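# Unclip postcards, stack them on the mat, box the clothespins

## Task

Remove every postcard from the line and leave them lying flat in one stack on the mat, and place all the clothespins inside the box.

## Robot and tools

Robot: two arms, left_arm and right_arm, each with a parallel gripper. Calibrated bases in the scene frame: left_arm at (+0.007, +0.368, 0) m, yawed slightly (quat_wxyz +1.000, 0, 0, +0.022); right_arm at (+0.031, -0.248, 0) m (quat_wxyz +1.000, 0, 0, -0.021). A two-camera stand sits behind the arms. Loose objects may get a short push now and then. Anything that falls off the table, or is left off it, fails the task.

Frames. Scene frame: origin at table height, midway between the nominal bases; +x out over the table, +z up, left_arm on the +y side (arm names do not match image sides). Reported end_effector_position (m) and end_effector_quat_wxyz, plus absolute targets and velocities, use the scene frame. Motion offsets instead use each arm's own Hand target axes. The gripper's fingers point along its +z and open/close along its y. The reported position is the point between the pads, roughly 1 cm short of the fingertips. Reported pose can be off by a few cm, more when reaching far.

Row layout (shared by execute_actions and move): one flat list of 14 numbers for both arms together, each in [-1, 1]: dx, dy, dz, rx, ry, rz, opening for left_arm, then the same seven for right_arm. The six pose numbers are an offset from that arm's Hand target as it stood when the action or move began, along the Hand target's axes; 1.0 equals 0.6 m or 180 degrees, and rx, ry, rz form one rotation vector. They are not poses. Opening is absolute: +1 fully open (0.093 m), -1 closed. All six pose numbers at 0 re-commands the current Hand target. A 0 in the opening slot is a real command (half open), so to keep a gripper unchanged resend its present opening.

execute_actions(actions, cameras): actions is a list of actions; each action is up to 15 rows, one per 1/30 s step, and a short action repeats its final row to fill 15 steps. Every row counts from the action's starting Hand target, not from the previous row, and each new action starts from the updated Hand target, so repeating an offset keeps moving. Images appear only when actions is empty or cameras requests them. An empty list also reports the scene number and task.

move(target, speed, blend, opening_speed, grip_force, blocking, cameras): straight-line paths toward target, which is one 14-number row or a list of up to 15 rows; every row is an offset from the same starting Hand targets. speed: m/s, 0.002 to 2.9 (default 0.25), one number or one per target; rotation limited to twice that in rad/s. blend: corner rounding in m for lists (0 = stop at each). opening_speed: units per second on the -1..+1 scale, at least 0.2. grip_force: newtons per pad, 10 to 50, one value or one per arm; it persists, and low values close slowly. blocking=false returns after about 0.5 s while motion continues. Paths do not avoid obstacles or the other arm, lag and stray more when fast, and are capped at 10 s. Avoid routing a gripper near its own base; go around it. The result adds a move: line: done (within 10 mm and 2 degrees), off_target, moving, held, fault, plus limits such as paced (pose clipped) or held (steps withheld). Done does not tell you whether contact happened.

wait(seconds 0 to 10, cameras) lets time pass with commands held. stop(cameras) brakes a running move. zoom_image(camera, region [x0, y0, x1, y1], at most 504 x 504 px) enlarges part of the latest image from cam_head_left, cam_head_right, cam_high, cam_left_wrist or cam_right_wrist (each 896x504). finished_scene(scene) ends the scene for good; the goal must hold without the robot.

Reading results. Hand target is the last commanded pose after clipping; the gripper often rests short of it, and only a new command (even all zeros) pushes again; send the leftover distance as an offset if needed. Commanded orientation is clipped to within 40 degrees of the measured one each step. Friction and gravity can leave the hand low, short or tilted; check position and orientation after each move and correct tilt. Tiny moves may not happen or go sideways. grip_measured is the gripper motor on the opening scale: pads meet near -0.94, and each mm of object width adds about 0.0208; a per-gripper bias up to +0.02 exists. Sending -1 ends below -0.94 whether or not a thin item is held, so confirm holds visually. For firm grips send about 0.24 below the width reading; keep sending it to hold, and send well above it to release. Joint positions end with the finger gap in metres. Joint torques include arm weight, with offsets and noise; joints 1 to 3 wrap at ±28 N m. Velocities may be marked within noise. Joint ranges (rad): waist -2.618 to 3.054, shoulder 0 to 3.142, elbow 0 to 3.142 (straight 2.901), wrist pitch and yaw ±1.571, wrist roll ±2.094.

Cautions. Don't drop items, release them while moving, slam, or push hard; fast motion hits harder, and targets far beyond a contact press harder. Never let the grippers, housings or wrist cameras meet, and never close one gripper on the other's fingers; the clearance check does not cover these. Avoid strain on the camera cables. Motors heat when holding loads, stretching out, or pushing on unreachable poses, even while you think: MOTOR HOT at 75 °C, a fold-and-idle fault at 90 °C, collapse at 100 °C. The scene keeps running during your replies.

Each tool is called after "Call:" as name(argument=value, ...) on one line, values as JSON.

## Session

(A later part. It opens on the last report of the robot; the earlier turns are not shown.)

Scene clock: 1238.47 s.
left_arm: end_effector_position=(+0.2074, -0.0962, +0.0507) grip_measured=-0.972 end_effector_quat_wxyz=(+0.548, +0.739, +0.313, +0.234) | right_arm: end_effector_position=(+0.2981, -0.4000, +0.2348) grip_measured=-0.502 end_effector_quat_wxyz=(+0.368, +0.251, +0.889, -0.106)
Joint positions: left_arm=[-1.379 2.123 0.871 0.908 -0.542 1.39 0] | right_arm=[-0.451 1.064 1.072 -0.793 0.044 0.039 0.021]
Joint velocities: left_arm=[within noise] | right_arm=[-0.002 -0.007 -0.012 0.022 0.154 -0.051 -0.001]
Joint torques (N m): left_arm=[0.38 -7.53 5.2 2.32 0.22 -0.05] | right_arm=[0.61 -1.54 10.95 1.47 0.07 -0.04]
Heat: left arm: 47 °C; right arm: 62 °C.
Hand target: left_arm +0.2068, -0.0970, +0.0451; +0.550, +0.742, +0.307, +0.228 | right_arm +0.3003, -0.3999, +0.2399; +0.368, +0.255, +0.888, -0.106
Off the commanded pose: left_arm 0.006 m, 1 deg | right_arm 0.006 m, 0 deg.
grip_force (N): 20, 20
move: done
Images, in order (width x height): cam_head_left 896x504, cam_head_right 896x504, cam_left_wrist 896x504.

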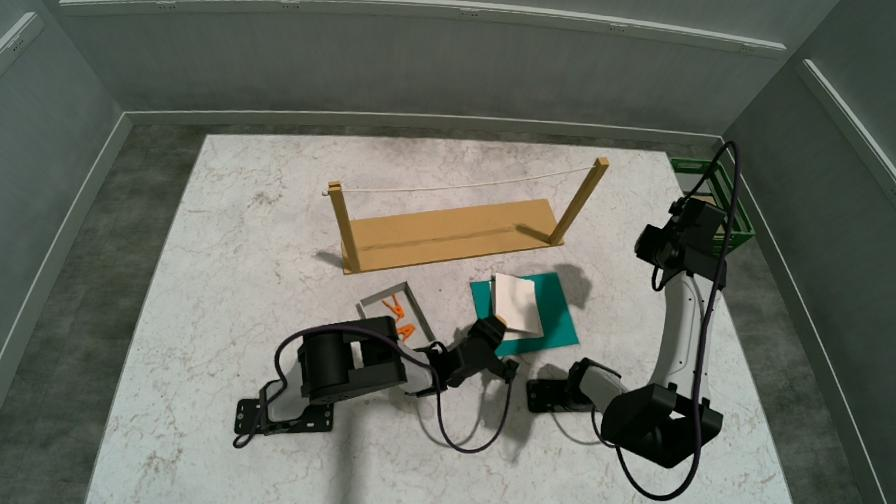

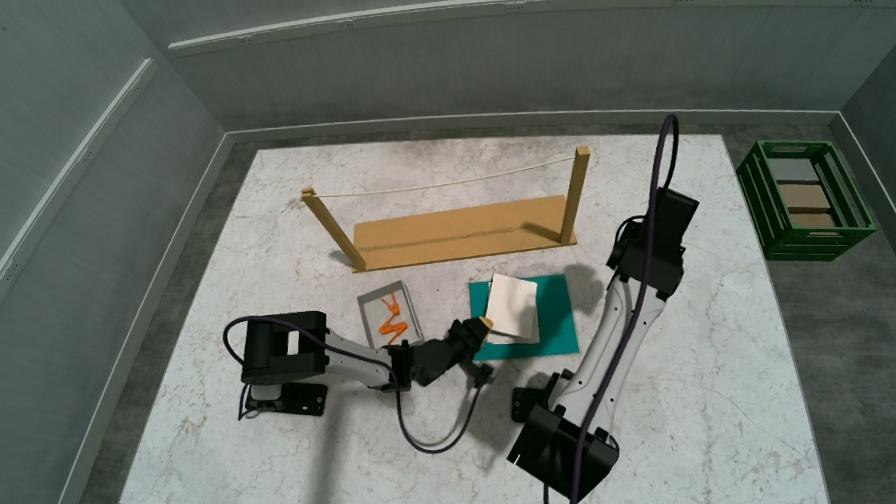

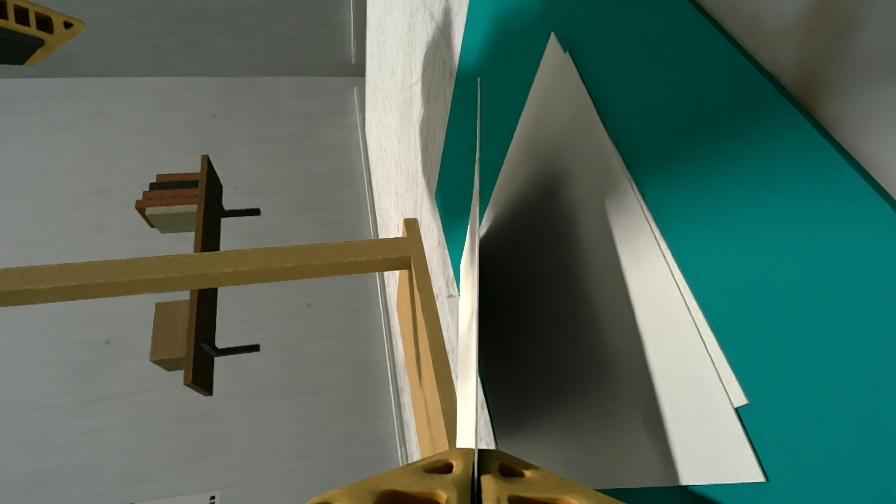

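Call:
move(target=[-0.0118, -0.0166, 0.0026, 0, 0, 0, -1, 0, 0, 0, 0, 0, 0, -0.5], speed=0.04, cameras=["cam_left_wrist"])

Scene clock: 1244.37 s.
left_arm: end_effector_position=(+0.2032, -0.0974, +0.0376) grip_measured=-0.972 end_effector_quat_wxyz=(+0.545, +0.744, +0.309, +0.232) | right_arm: end_effector_position=(+0.2981, -0.4000, +0.2348) grip_measured=-0.502 end_effector_quat_wxyz=(+0.368, +0.251, +0.889, -0.106)
Joint positions: left_arm=[-1.388 2.163 0.871 0.937 -0.542 1.39 0] | right_arm=[-0.451 1.064 1.072 -0.793 0.044 0.039 0.021]
Joint torques (N m): left_arm=[-0.53 -7.56 6.01 2.24 0.04 -0.12] | right_arm=[0.62 -1.55 10.95 1.46 0.07 -0.03]
Heat: left arm: 47 °C; right arm: 62 °C.
Hand target: left_arm +0.2008, -0.1011, +0.0352; +0.550, +0.742, +0.307, +0.228 | right_arm +0.3003, -0.3999, +0.2399; +0.368, +0.255, +0.888, -0.106
Off the commanded pose: left_arm 0.005 m, 1 deg | right_arm 0.006 m, 0 deg.
grip_force (N): 20, 20
move: done
Images, in order (width x height): cam_left_wrist 896x504.

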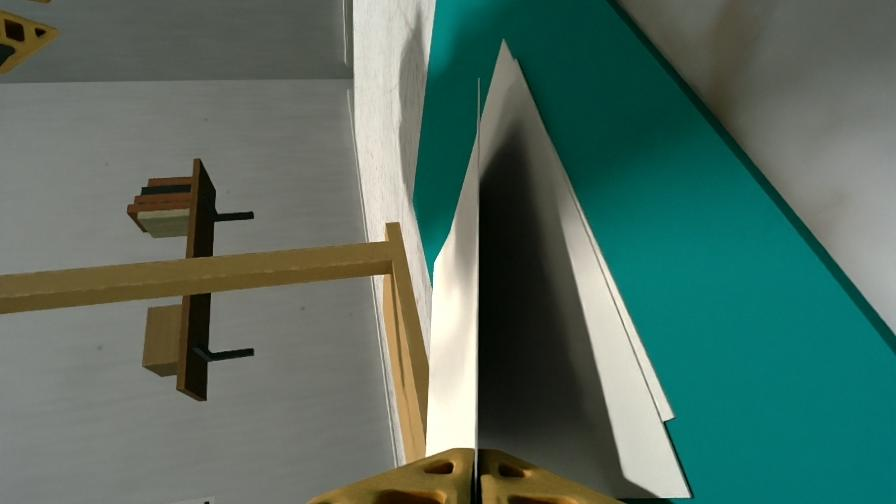

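Call:
move(target=[0.0, -0.0127, 0.0039, 0, 0, 0, -1, 0, 0, 0, 0, 0, 0, -0.5], speed=0.03, cameras=["cam_left_wrist", "cam_head_right", "cam_head_left"])

Call:
zoom_image(camera="cam_head_right", region=[440, 240, 620, 380])

Call:
zoom_image(camera="cam_head_left", region=[440, 240, 620, 380])

Scene clock: 1249.90 s.
left_arm: end_effector_position=(+0.2033, -0.0979, +0.0321) grip_measured=-0.972 end_effector_quat_wxyz=(+0.549, +0.741, +0.310, +0.232) | right_arm: end_effector_position=(+0.2981, -0.4000, +0.2348) grip_measured=-0.502 end_effector_quat_wxyz=(+0.368, +0.251, +0.889, -0.106)
Joint positions: left_arm=[-1.388 2.19 0.871 0.973 -0.542 1.39 0] | right_arm=[-0.451 1.064 1.072 -0.793 0.044 0.039 0.021]
Joint torques (N m): left_arm=[-0.49 -7.42 5.94 2.18 0.05 -0.12] | right_arm=[0.59 -1.52 10.96 1.46 0.07 -0.03]
Heat: left arm: 46 °C; right arm: 62 °C.
Hand target: left_arm +0.2008, -0.1011, +0.0272; +0.550, +0.742, +0.307, +0.228 | right_arm +0.3003, -0.3999, +0.2399; +0.368, +0.255, +0.888, -0.106
Off the commanded pose: left_arm 0.006 m, 1 deg | right_arm 0.006 m, 0 deg.
grip_force (N): 20, 20
move: done
Images, in order (width x height): cam_head_left 896x504, cam_head_right 896x504, cam_left_wrist 896x504.

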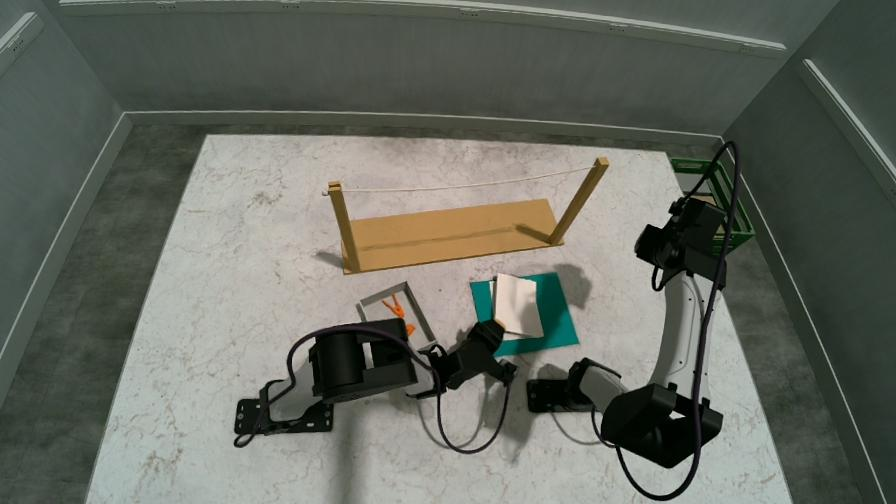

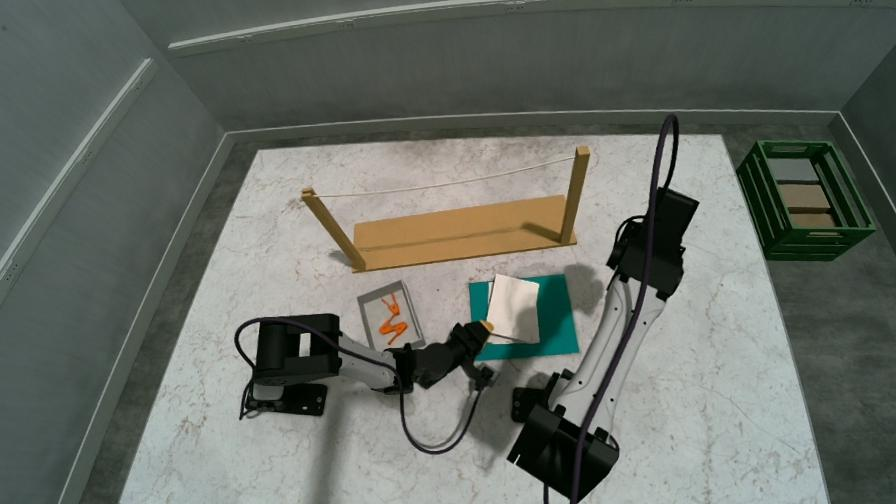

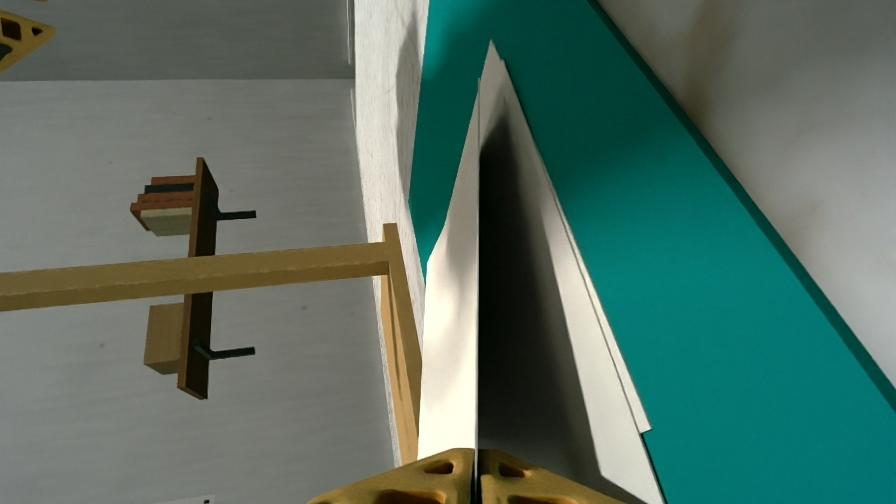

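Scaled by 2.800 from the camera's 896x504 image, which has a finer 1280x720 frame.

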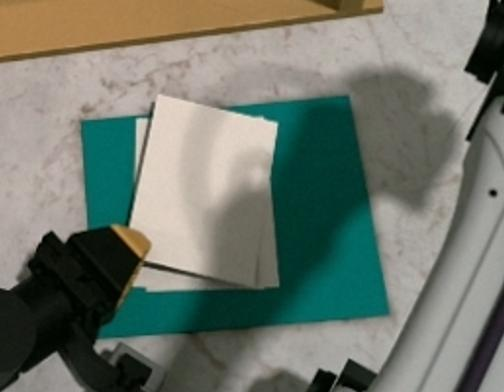

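Scaled by 2.800 from the camera's 896x504 image, which has a finer 1280x720 frame.

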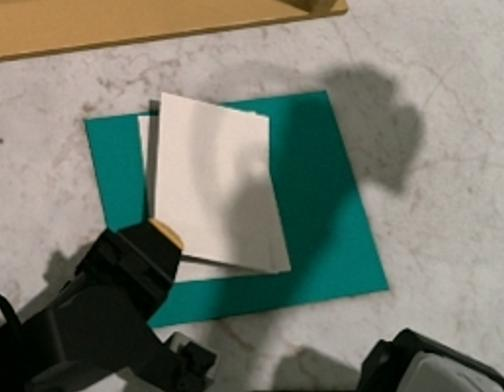

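Call:
move(target=[0,0,0, 0, 0, 0, -0.6, 0, 0, 0, 0, 0, 0, -0.5], speed=0.03, opening_speed=0.2, cameras=["cam_left_wrist", "cam_head_left"])

Scene clock: 1258.30 s.
left_arm: end_effector_position=(+0.2036, -0.0989, +0.0352) grip_measured=-0.602 end_effector_quat_wxyz=(+0.555, +0.737, +0.311, +0.231) | right_arm: end_effector_position=(+0.2981, -0.4000, +0.2348) grip_measured=-0.502 end_effector_quat_wxyz=(+0.368, +0.251, +0.889, -0.106)
Joint positions: left_arm=[-1.388 2.19 0.871 0.988 -0.542 1.39 0.016] | right_arm=[-0.451 1.064 1.072 -0.793 0.044 0.039 0.021]
Joint torques (N m): left_arm=[-0.47 -7.43 5.94 2.06 0.06 -0.11] | right_arm=[0.59 -1.55 10.95 1.47 0.08 -0.03]
Heat: left arm: 46 °C; right arm: 62 °C.
Hand target: left_arm +0.2008, -0.1011, +0.0272; +0.550, +0.742, +0.307, +0.228 | right_arm +0.3003, -0.3999, +0.2399; +0.368, +0.255, +0.888, -0.106
Off the commanded pose: left_arm 0.009 m, 1 deg | right_arm 0.006 m, 0 deg.
grip_force (N): 20, 20
move: done
Images, in order (width x height): cam_head_left 896x504, cam_left_wrist 896x504.

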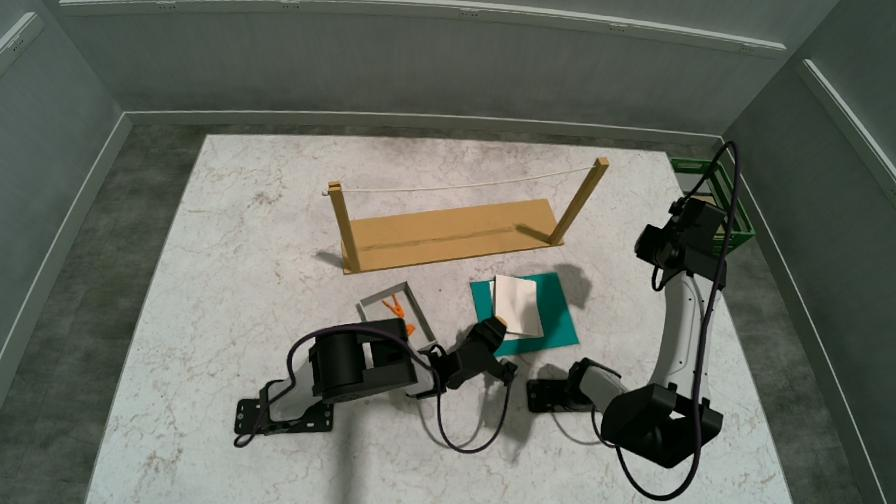

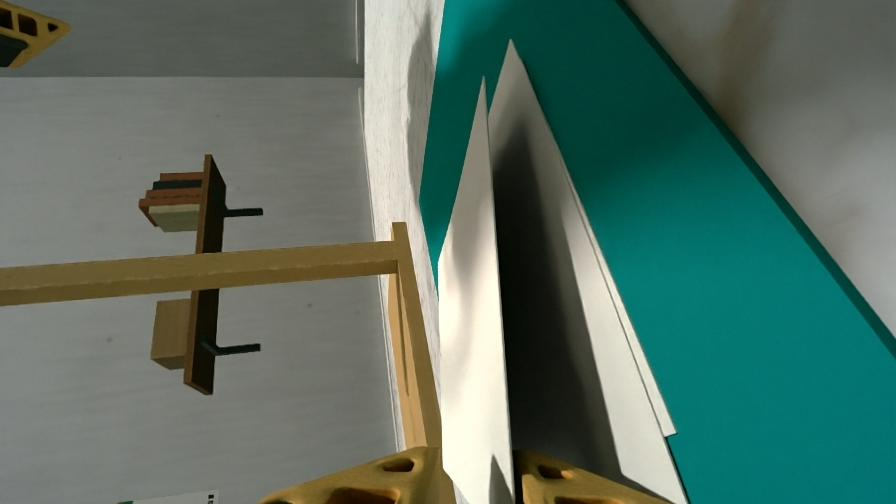

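Call:
move(target=[0,0.0096,-0.12, 0, 0, 0, -0.6, 0, 0, 0, 0, 0, 0, -0.5], speed=0.05, cameras=["cam_left_wrist", "cam_head_left", "cam_head_right"])

Call:
zoom_image(camera="cam_head_left", region=[440, 240, 620, 380])

Scene clock: 1263.70 s.
left_arm: end_effector_position=(+0.1541, -0.0549, +0.0452) grip_measured=-0.602 end_effector_quat_wxyz=(+0.545, +0.748, +0.299, +0.232) | right_arm: end_effector_position=(+0.2981, -0.4000, +0.2348) grip_measured=-0.502 end_effector_quat_wxyz=(+0.368, +0.251, +0.889, -0.106)
Joint positions: left_arm=[-1.506 2.02 0.648 0.99 -0.638 1.358 0.016] | right_arm=[-0.451 1.064 1.072 -0.793 0.044 0.039 0.021]
Joint torques (N m): left_arm=[-0.43 -10.13 4.46 1.85 -0.09 -0.28] | right_arm=[0.61 -1.51 10.96 1.46 0.07 -0.02]
Heat: left arm: 47 °C; right arm: 63 °C.
Hand target: left_arm +0.1532, -0.0536, +0.0537; +0.550, +0.742, +0.307, +0.228 | right_arm +0.3003, -0.3999, +0.2399; +0.368, +0.255, +0.888, -0.106
Off the commanded pose: left_arm 0.009 m, 1 deg | right_arm 0.006 m, 0 deg.
grip_force (N): 20, 20
move: done
Images, in order (width x height): cam_head_left 896x504, cam_head_right 896x504, cam_left_wrist 896x504.

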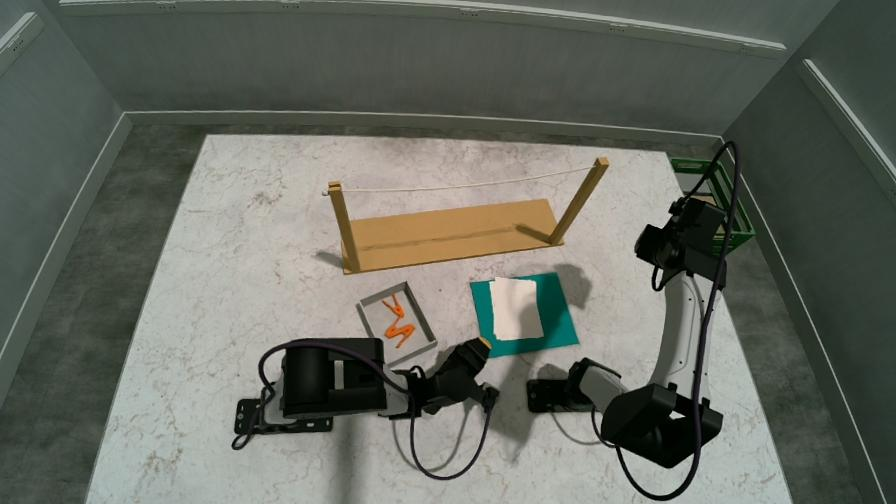

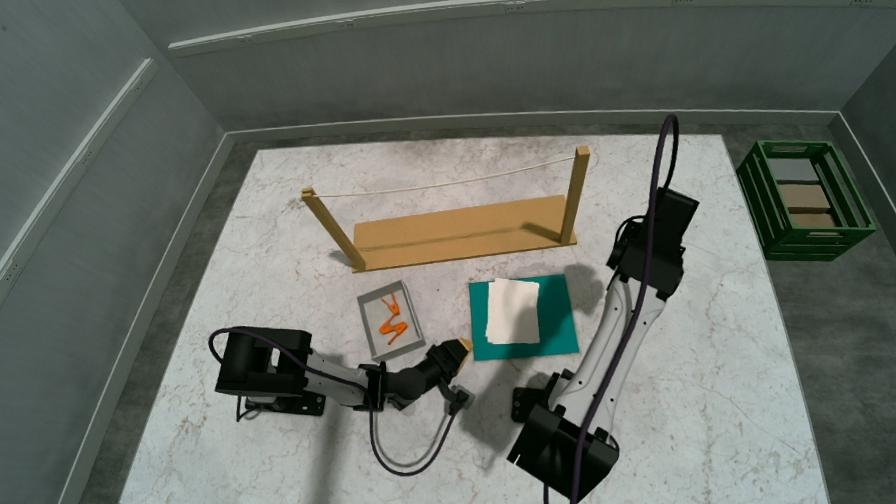

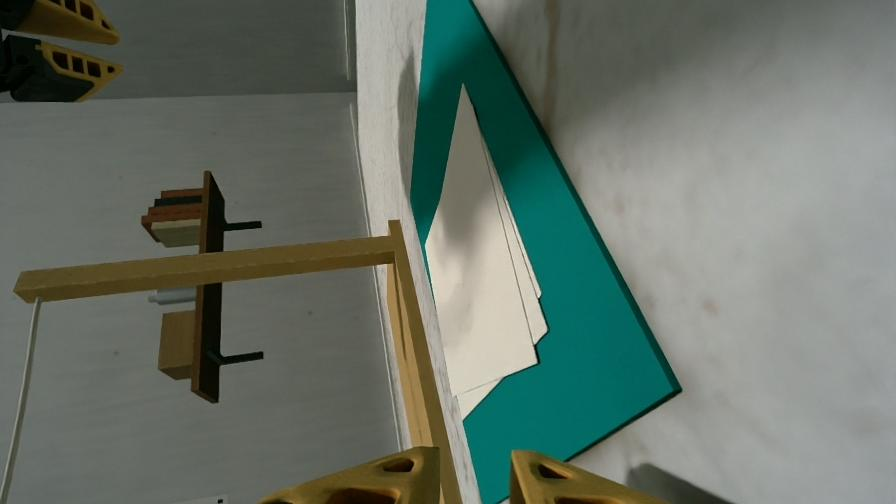

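Scaled by 2.800 from the camera's 896x504 image, which has a finer 1280x720 frame.

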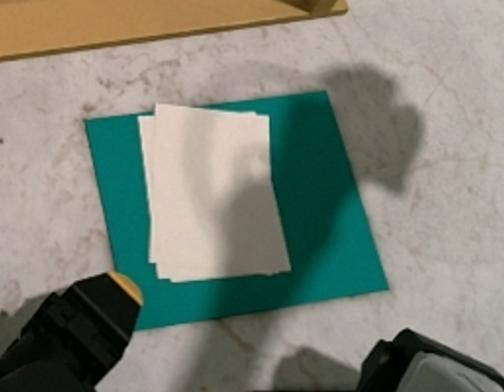

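Call:
move(target=[[0,0.2326,-0.0711, 0, 0, 0, -1, 0, 0, 0, 0, 0, 0, -0.5],[0.0483,0.2647,0.0338,0.269,-0.051,-0.342,-1,0,0,0,0,0,0,-0.5]], speed=0.18, blend=0.03, opening_speed=0.5, cameras=["cam_left_wrist", "cam_head_left"])

Call:
zoom_image(camera="cam_head_left", region=[440, 240, 620, 380])

Scene clock: 1283.73 s.
left_arm: end_effector_position=(+0.2192, -0.0760, +0.1989) grip_measured=-0.972 end_effector_quat_wxyz=(+0.277, +0.655, +0.652, -0.264) | right_arm: end_effector_position=(+0.2981, -0.4000, +0.2348) grip_measured=-0.502 end_effector_quat_wxyz=(+0.368, +0.251, +0.889, -0.106)
Joint positions: left_arm=[-1.041 1.825 1.606 -0.648 0.38 0.437 0] | right_arm=[-0.451 1.064 1.072 -0.793 0.044 0.039 0.021]
Joint torques (N m): left_arm=[0.13 -7.2 10.18 1.54 0.49 -0.14] | right_arm=[0.61 -1.54 10.96 1.46 0.08 -0.02]
Heat: left arm: 50 °C; right arm: 63 °C.
Hand target: left_arm +0.2201, -0.0796, +0.1997; +0.271, +0.653, +0.653, -0.271 | right_arm +0.3003, -0.3999, +0.2399; +0.368, +0.255, +0.888, -0.106
Off the commanded pose: left_arm 0.004 m, 1 deg | right_arm 0.006 m, 0 deg.
grip_force (N): 20, 20
move: done
Images, in order (width x height): cam_head_left 896x504, cam_left_wrist 896x504.

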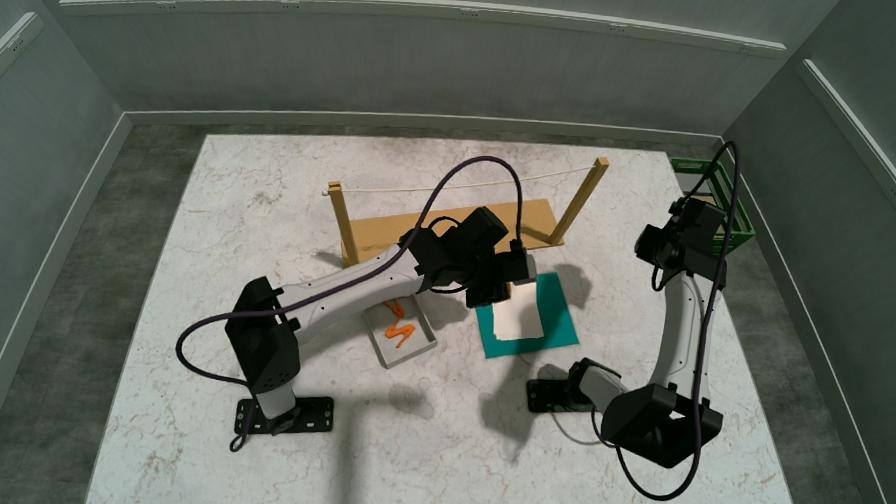

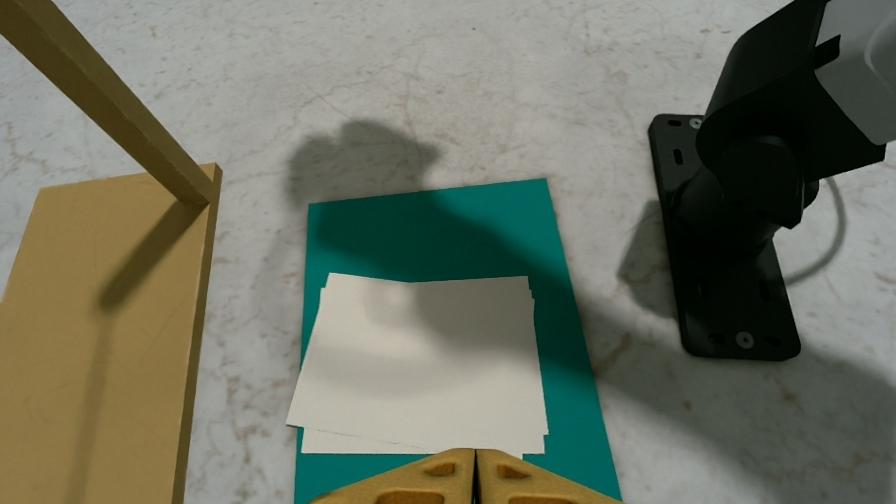

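Scaled by 2.800 from the camera's 896x504 image, which has a finer 1280x720 frame.

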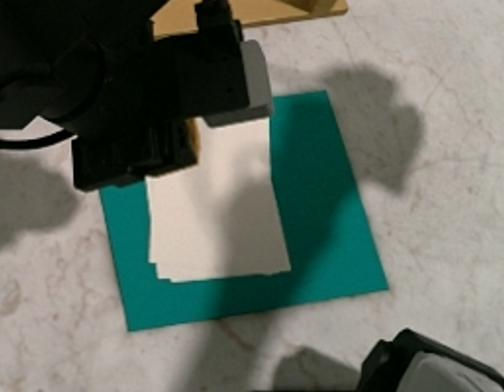

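Call:
move(target=[0.1312,0.0898,0.2217,0,0,0,-1,0,0,0,0,0,0,-0.5], speed=0.1, cameras=["cam_left_wrist"])

Scene clock: 1290.87 s.
left_arm: end_effector_position=(+0.2689, -0.1122, +0.0485) grip_measured=-0.972 end_effector_quat_wxyz=(+0.258, +0.649, +0.664, -0.265) | right_arm: end_effector_position=(+0.2981, -0.4000, +0.2348) grip_measured=-0.502 end_effector_quat_wxyz=(+0.368, +0.251, +0.889, -0.106)
Joint positions: left_arm=[-0.99 2.184 1.537 -0.269 0.415 0.459 0] | right_arm=[-0.451 1.064 1.072 -0.793 0.044 0.039 0.021]
Joint torques (N m): left_arm=[0.36 -9.83 8.51 1.83 0.48 0.1] | right_arm=[0.59 -1.55 10.97 1.46 0.07 -0.03]
Heat: left arm: 50 °C; right arm: 64 °C.
Hand target: left_arm +0.2738, -0.1183, +0.0500; +0.271, +0.653, +0.653, -0.271 | right_arm +0.3003, -0.3999, +0.2399; +0.368, +0.255, +0.888, -0.106
Off the commanded pose: left_arm 0.008 m, 2 deg | right_arm 0.006 m, 0 deg.
grip_force (N): 20, 20
move: done
Images, in order (width x height): cam_left_wrist 896x504.

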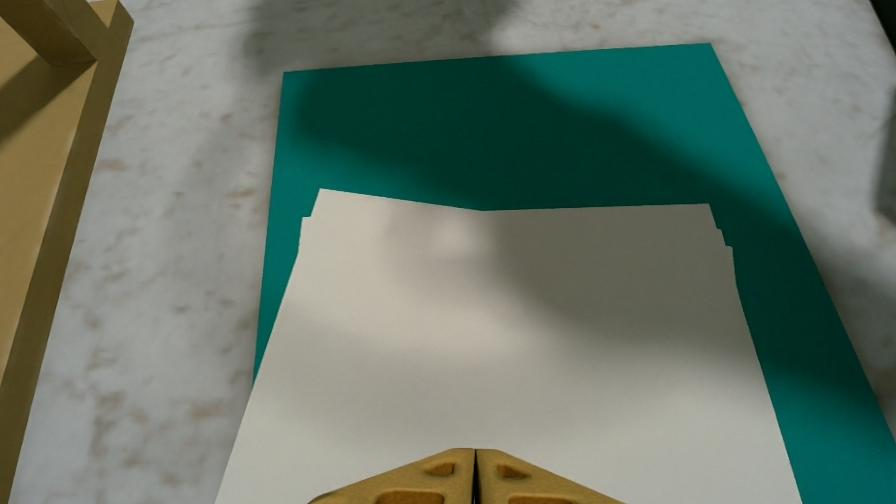

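Call:
move(target=[0.02,0,0.02,0,0,0,-1,0,0,0,0,0,0,-0.5], speed=0.04, cameras=["cam_left_wrist"])

Scene clock: 1293.93 s.
left_arm: end_effector_position=(+0.2722, -0.1168, +0.0406) grip_measured=-0.972 end_effector_quat_wxyz=(+0.268, +0.649, +0.660, -0.267) | right_arm: end_effector_position=(+0.2981, -0.4000, +0.2348) grip_measured=-0.502 end_effector_quat_wxyz=(+0.368, +0.251, +0.889, -0.106)
Joint positions: left_arm=[-0.99 2.208 1.528 -0.215 0.416 0.459 0] | right_arm=[-0.451 1.064 1.072 -0.793 0.044 0.039 0.021]
Joint torques (N m): left_arm=[0.34 -9.48 6.9 1.85 0.5 0.09] | right_arm=[0.62 -1.52 10.95 1.46 0.08 -0.02]
Heat: left arm: 50 °C; right arm: 64 °C.
Hand target: left_arm +0.2738, -0.1183, +0.0331; +0.271, +0.653, +0.653, -0.271 | right_arm +0.3003, -0.3999, +0.2399; +0.368, +0.255, +0.888, -0.106
Off the commanded pose: left_arm 0.008 m, 1 deg | right_arm 0.006 m, 0 deg.
grip_force (N): 20, 20
move: done
Images, in order (width x height): cam_left_wrist 896x504.

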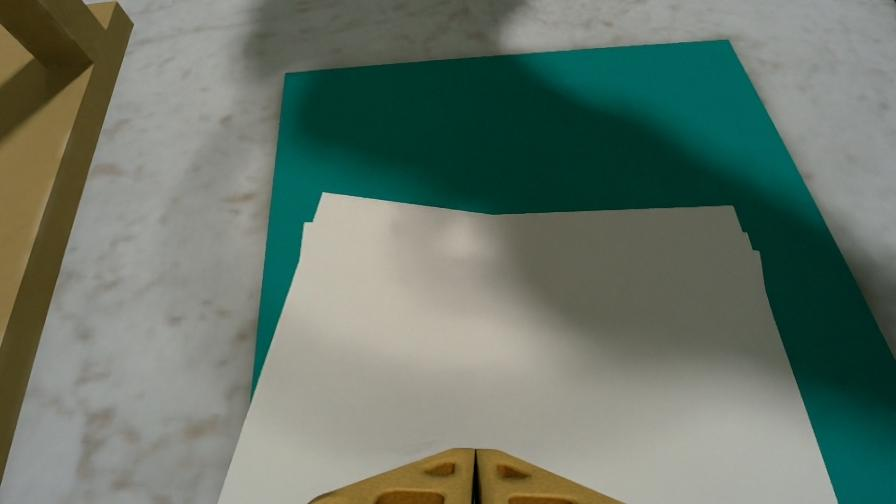

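Call:
move(target=[0.01,0,0.01,0,0,0,-1,0,0,0,0,0,0,-0.5], speed=0.04, cameras=["cam_left_wrist"])

Scene clock: 1296.83 s.
left_arm: end_effector_position=(+0.2723, -0.1171, +0.0325) grip_measured=-0.972 end_effector_quat_wxyz=(+0.268, +0.649, +0.660, -0.268) | right_arm: end_effector_position=(+0.2981, -0.4000, +0.2348) grip_measured=-0.502 end_effector_quat_wxyz=(+0.368, +0.251, +0.889, -0.106)
Joint positions: left_arm=[-0.99 2.222 1.517 -0.188 0.416 0.459 0] | right_arm=[-0.451 1.064 1.072 -0.793 0.044 0.039 0.021]
Joint torques (N m): left_arm=[0.38 -9.52 6.82 1.86 0.49 0.09] | right_arm=[0.61 -1.54 10.95 1.47 0.07 -0.03]
Heat: left arm: 50 °C; right arm: 64 °C.
Hand target: left_arm +0.2738, -0.1184, +0.0247; +0.271, +0.653, +0.653, -0.271 | right_arm +0.3003, -0.3999, +0.2399; +0.368, +0.255, +0.888, -0.106
Off the commanded pose: left_arm 0.008 m, 1 deg | right_arm 0.006 m, 0 deg.
grip_force (N): 20, 20
move: done
Images, in order (width x height): cam_left_wrist 896x504.

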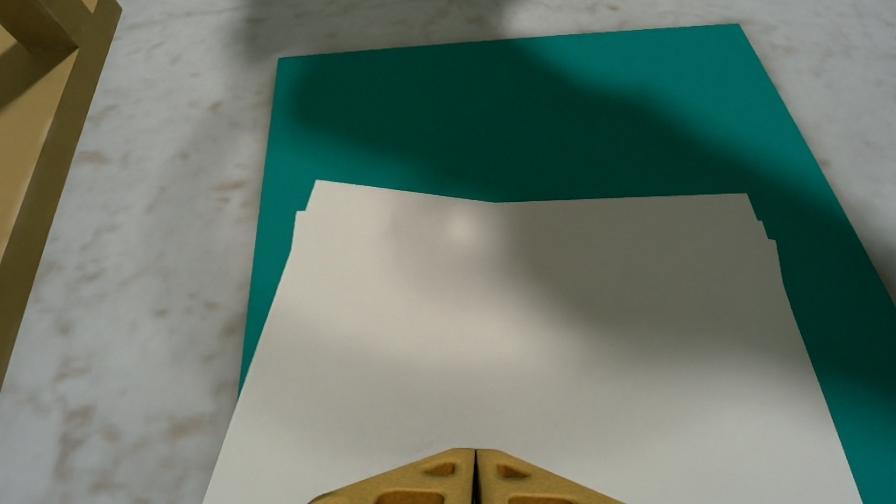

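Call:
move(target=[0.009,0,0.009,0,0,0,-1,0,0,0,0,0,0,-0.5], speed=0.04, cameras=["cam_left_wrist"])

Scene clock: 1299.47 s.
left_arm: end_effector_position=(+0.2724, -0.1173, +0.0249) grip_measured=-0.972 end_effector_quat_wxyz=(+0.269, +0.649, +0.660, -0.268) | right_arm: end_effector_position=(+0.2981, -0.4000, +0.2348) grip_measured=-0.502 end_effector_quat_wxyz=(+0.368, +0.251, +0.889, -0.106)
Joint positions: left_arm=[-0.99 2.236 1.507 -0.164 0.416 0.459 0] | right_arm=[-0.451 1.064 1.072 -0.793 0.044 0.039 0.021]
Joint torques (N m): left_arm=[0.36 -9.52 6.78 1.84 0.48 0.08] | right_arm=[0.61 -1.54 10.91 1.47 0.08 -0.03]
Heat: left arm: 51 °C; right arm: 64 °C.
Hand target: left_arm +0.2738, -0.1183, +0.0170; +0.271, +0.653, +0.653, -0.271 | right_arm +0.3003, -0.3999, +0.2399; +0.368, +0.255, +0.888, -0.106
Off the commanded pose: left_arm 0.008 m, 1 deg | right_arm 0.006 m, 0 deg.
grip_force (N): 20, 20
move: done
Images, in order (width x height): cam_left_wrist 896x504.

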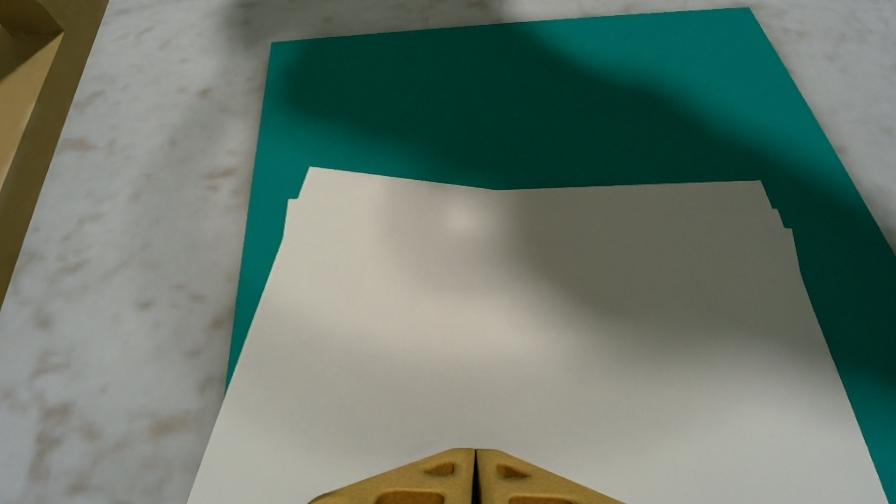

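Call:
move(target=[0.008,0,0.008,0,0,0,-1,0,0,0,0,0,0,-0.5], speed=0.03, cameras=["cam_left_wrist"])

Scene clock: 1301.80 s.
left_arm: end_effector_position=(+0.2730, -0.1186, +0.0222) grip_measured=-0.972 end_effector_quat_wxyz=(+0.272, +0.649, +0.658, -0.269) | right_arm: end_effector_position=(+0.2981, -0.4000, +0.2348) grip_measured=-0.502 end_effector_quat_wxyz=(+0.368, +0.251, +0.889, -0.106)
Joint positions: left_arm=[-0.99 2.244 1.501 -0.142 0.418 0.459 0] | right_arm=[-0.451 1.064 1.072 -0.793 0.044 0.039 0.021]
Joint torques (N m): left_arm=[0.28 -9.16 6.49 1.88 0.45 0.08] | right_arm=[0.61 -1.52 10.91 1.46 0.07 -0.03]
Heat: left arm: 51 °C; right arm: 64 °C.
Hand target: left_arm +0.2738, -0.1183, +0.0102; +0.271, +0.653, +0.653, -0.271 | right_arm +0.3003, -0.3999, +0.2399; +0.368, +0.255, +0.888, -0.106
Off the commanded pose: left_arm 0.012 m, 1 deg | right_arm 0.006 m, 0 deg.
grip_force (N): 20, 20
move: off_target (left_arm)
Images, in order (width x height): cam_left_wrist 896x504.

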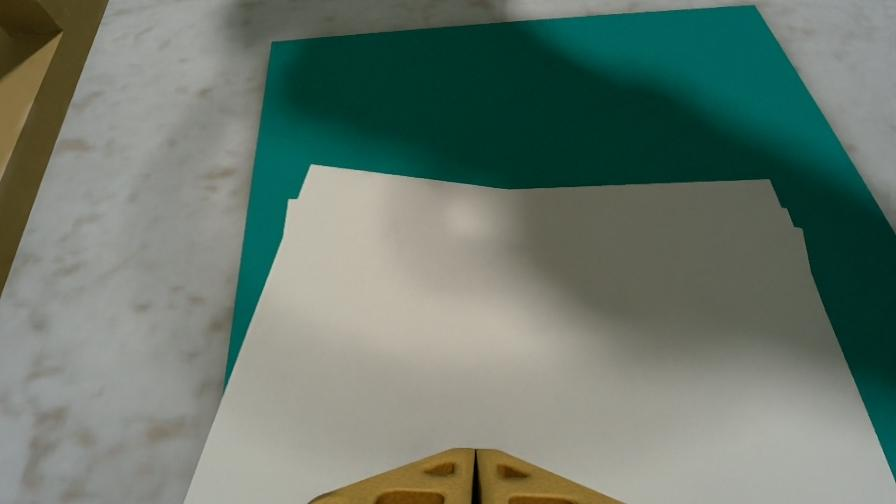

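Call:
move(target=[0,-0.033,0,0,0,0,-1,0,0,0,0,0,0,-0.5], speed=0.03, cameras=["cam_left_wrist"])

Scene clock: 1304.33 s.
left_arm: end_effector_position=(+0.2651, -0.1263, +0.0195) grip_measured=-0.972 end_effector_quat_wxyz=(+0.294, +0.651, +0.642, -0.278) | right_arm: end_effector_position=(+0.2981, -0.4000, +0.2348) grip_measured=-0.502 end_effector_quat_wxyz=(+0.368, +0.251, +0.889, -0.106)
Joint positions: left_arm=[-1.009 2.244 1.449 -0.033 0.421 0.452 0] | right_arm=[-0.451 1.064 1.072 -0.793 0.044 0.039 0.021]
Joint torques (N m): left_arm=[-1.13 -12.11 5.09 1.34 0.18 -0.11] | right_arm=[0.61 -1.54 10.97 1.47 0.08 -0.02]
Heat: left arm: 51 °C; right arm: 64 °C.
Hand target: left_arm +0.2541, -0.1183, +0.0103; +0.271, +0.653, +0.653, -0.271 | right_arm +0.3003, -0.3999, +0.2399; +0.368, +0.255, +0.888, -0.106
Off the commanded pose: left_arm 0.017 m, 3 deg | right_arm 0.006 m, 0 deg.
grip_force (N): 20, 20
move: off_target (left_arm)
Images, in order (width x height): cam_left_wrist 896x504.

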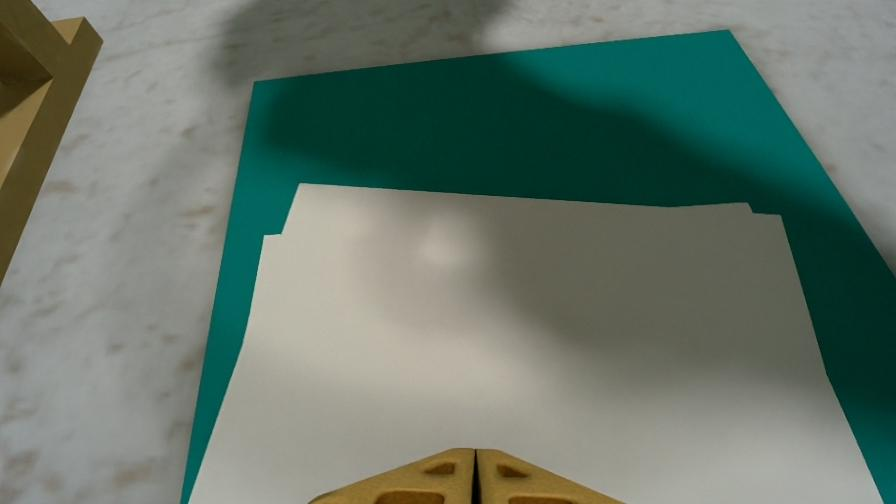

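Call:
move(target=[[-0.069,0.018,-0.049,0,0,0,-1,0,0,0,0,0,0,-0.5],[-0.23,-0.10,-0.25,0,0,0,-1,0,0,0,0,0,0,-0.5]], speed=[0.06,0.15], blend=0.02, cameras=["cam_left_wrist","cam_head_left","cam_head_right"])

Call:
zoom_image(camera="cam_head_left", region=[440, 240, 620, 380])

Call:
zoom_image(camera="cam_head_right", region=[440, 240, 620, 380])

Scene clock: 1310.30 s.
left_arm: end_effector_position=(+0.1932, -0.1106, +0.1953) grip_measured=-0.972 end_effector_quat_wxyz=(+0.255, +0.658, +0.655, -0.271) | right_arm: end_effector_position=(+0.2981, -0.4000, +0.2348) grip_measured=-0.502 end_effector_quat_wxyz=(+0.368, +0.251, +0.889, -0.106)
Joint positions: left_arm=[-1.131 1.918 1.726 -0.686 0.348 0.361 0] | right_arm=[-0.451 1.064 1.072 -0.793 0.044 0.039 0.021]
Joint torques (N m): left_arm=[-0.18 -11.56 9.7 1.5 0.14 -0.15] | right_arm=[0.57 -1.55 10.97 1.46 0.08 -0.03]
Heat: left arm: 54 °C; right arm: 64 °C.
Hand target: left_arm +0.1941, -0.1095, +0.2138; +0.271, +0.653, +0.653, -0.271 | right_arm +0.3003, -0.3999, +0.2399; +0.368, +0.255, +0.888, -0.106
Off the commanded pose: left_arm 0.019 m, 2 deg | right_arm 0.006 m, 0 deg.
grip_force (N): 20, 20
move: off_target (left_arm)
Images, in order (width x height): cam_head_left 896x504, cam_head_right 896x504, cam_left_wrist 896x504.

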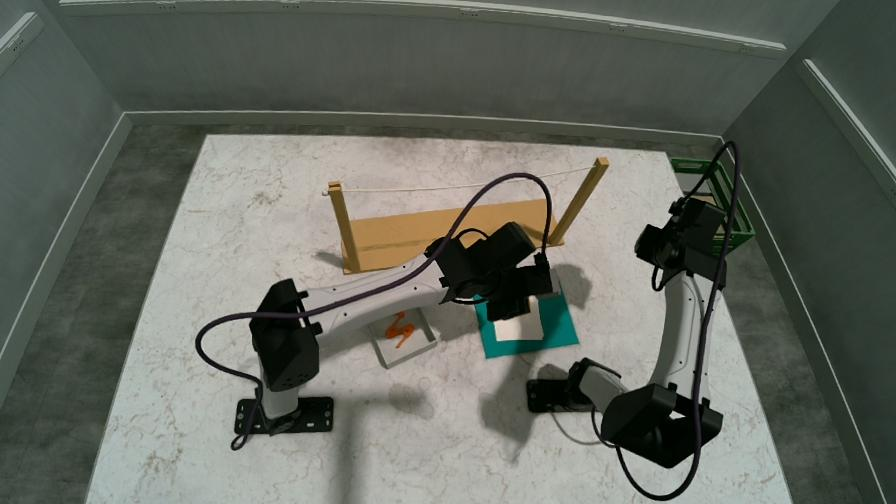

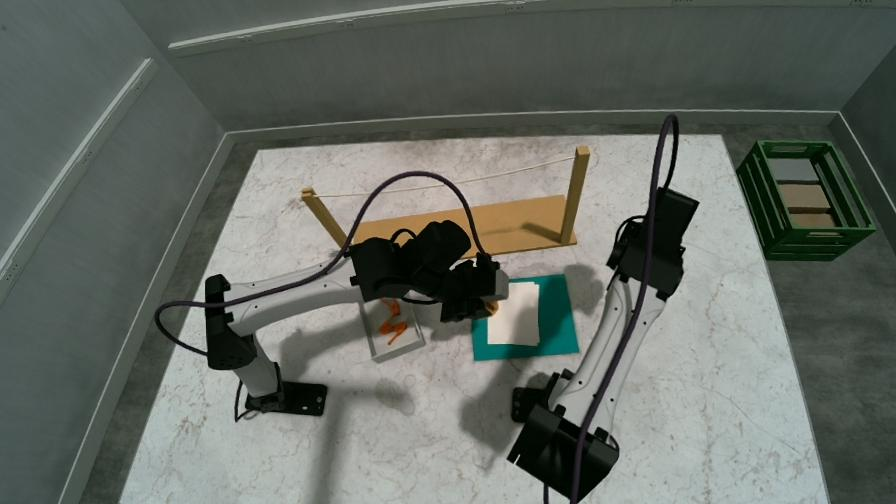

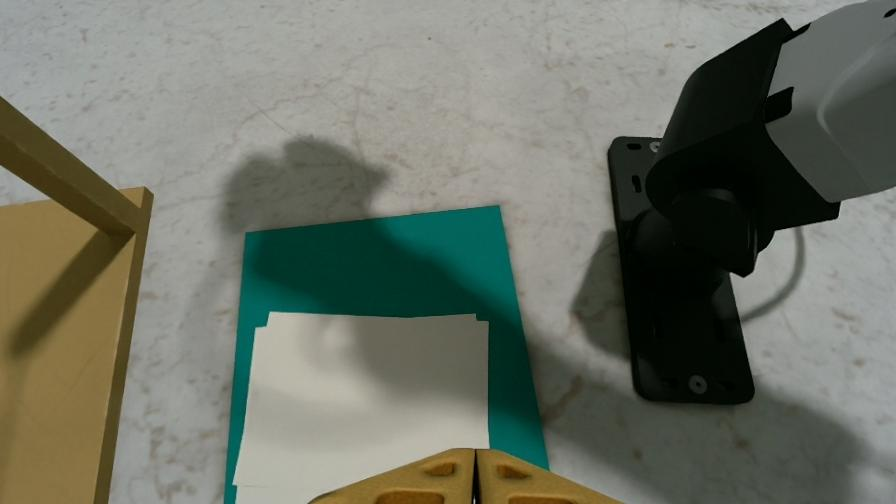

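Scaled by 2.800 from the camera's 896x504 image, which has a finer 1280x720 frame.

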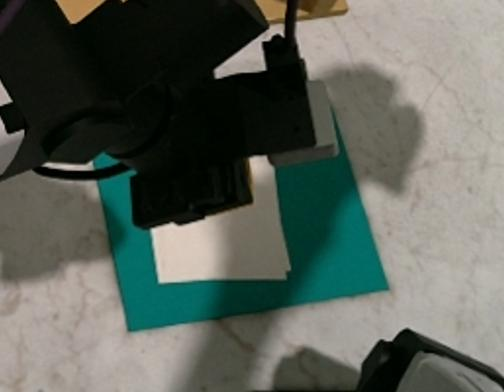

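Scaled by 2.800 from the camera's 896x504 image, which has a finer 1280x720 frame.

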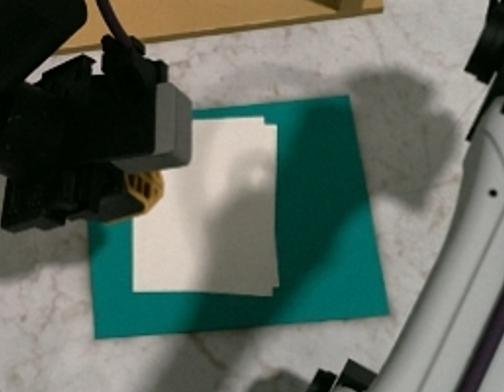

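Call:
move(target=[-0.15,-0.08,-0.30,0,0,0,-1,0,0,0,0,0,0,-0.5], speed=0.18, cameras=["cam_high","cam_head_left"])

Call:
zoom_image(camera="cam_head_left", region=[350, 240, 620, 380])

Call:
zoom_image(camera="cam_high", region=[330, 140, 560, 290])

Scene clock: 1314.67 s.
left_arm: end_effector_position=(+0.1460, -0.0454, +0.4080) grip_measured=-0.972 end_effector_quat_wxyz=(+0.300, +0.645, +0.641, -0.289) | right_arm: end_effector_position=(+0.2981, -0.4000, +0.2348) grip_measured=-0.502 end_effector_quat_wxyz=(+0.368, +0.251, +0.889, -0.106)
Joint positions: left_arm=[-1.167 2.033 2.844 -1.57 0.323 0.314 0] | right_arm=[-0.451 1.064 1.072 -0.793 0.044 0.039 0.021]
Joint torques (N m): left_arm=[-0.47 -6.64 6.43 1.6 0.12 -0.17] | right_arm=[0.61 -1.52 10.93 1.46 0.07 -0.02]
Heat: left arm: 54 °C; right arm: 64 °C.
Hand target: left_arm +0.1463, -0.0456, +0.4047; +0.271, +0.653, +0.653, -0.271 | right_arm +0.3003, -0.3999, +0.2399; +0.368, +0.255, +0.888, -0.106
Off the commanded pose: left_arm 0.003 m, 4 deg | right_arm 0.006 m, 0 deg.
joint sent to its limit (left arm) — joint 4 (wrist pitch), lower limit. The joint targets are off in orientation, not in position.
grip_force (N): 20, 20
move: off_target (left_arm)
Images, in order (width x height): cam_head_left 896x504, cam_high 896x504.

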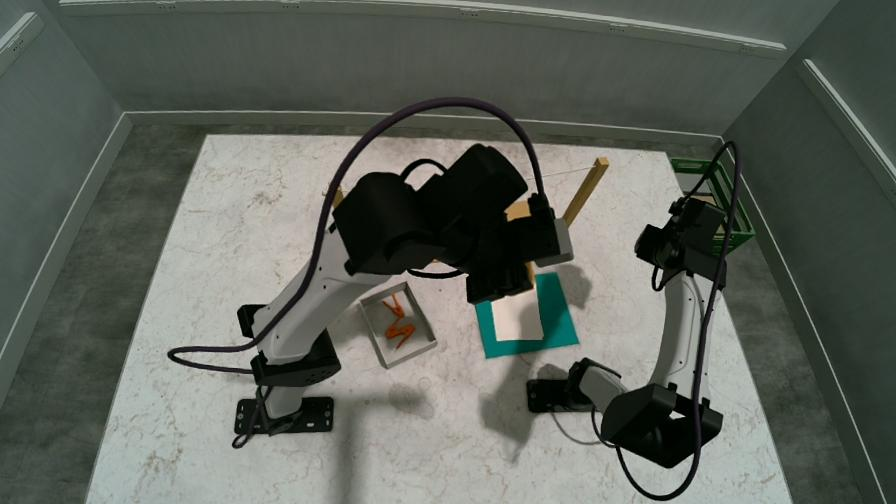

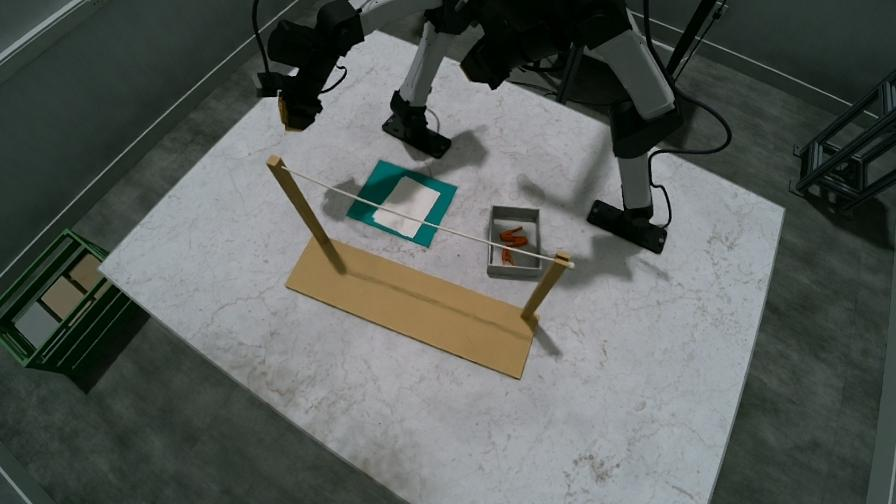

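Scaled by 1.867 from the camera's 896x504 image, which has a finer 1280x720 frame.

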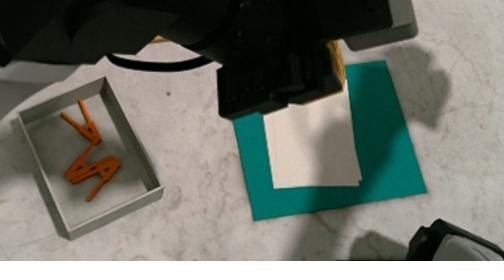

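Scaled by 2.191 from the camera's 896x504 image, which has a finer 1280x720 frame.

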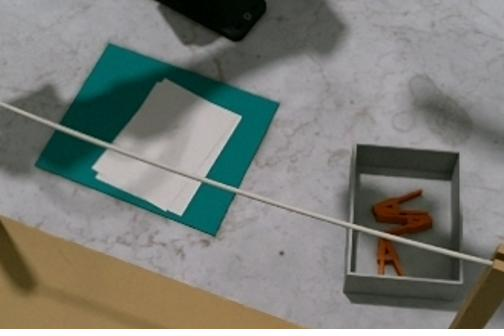

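Call:
finished_scene(scene=1)

The scene is finished: the task was done.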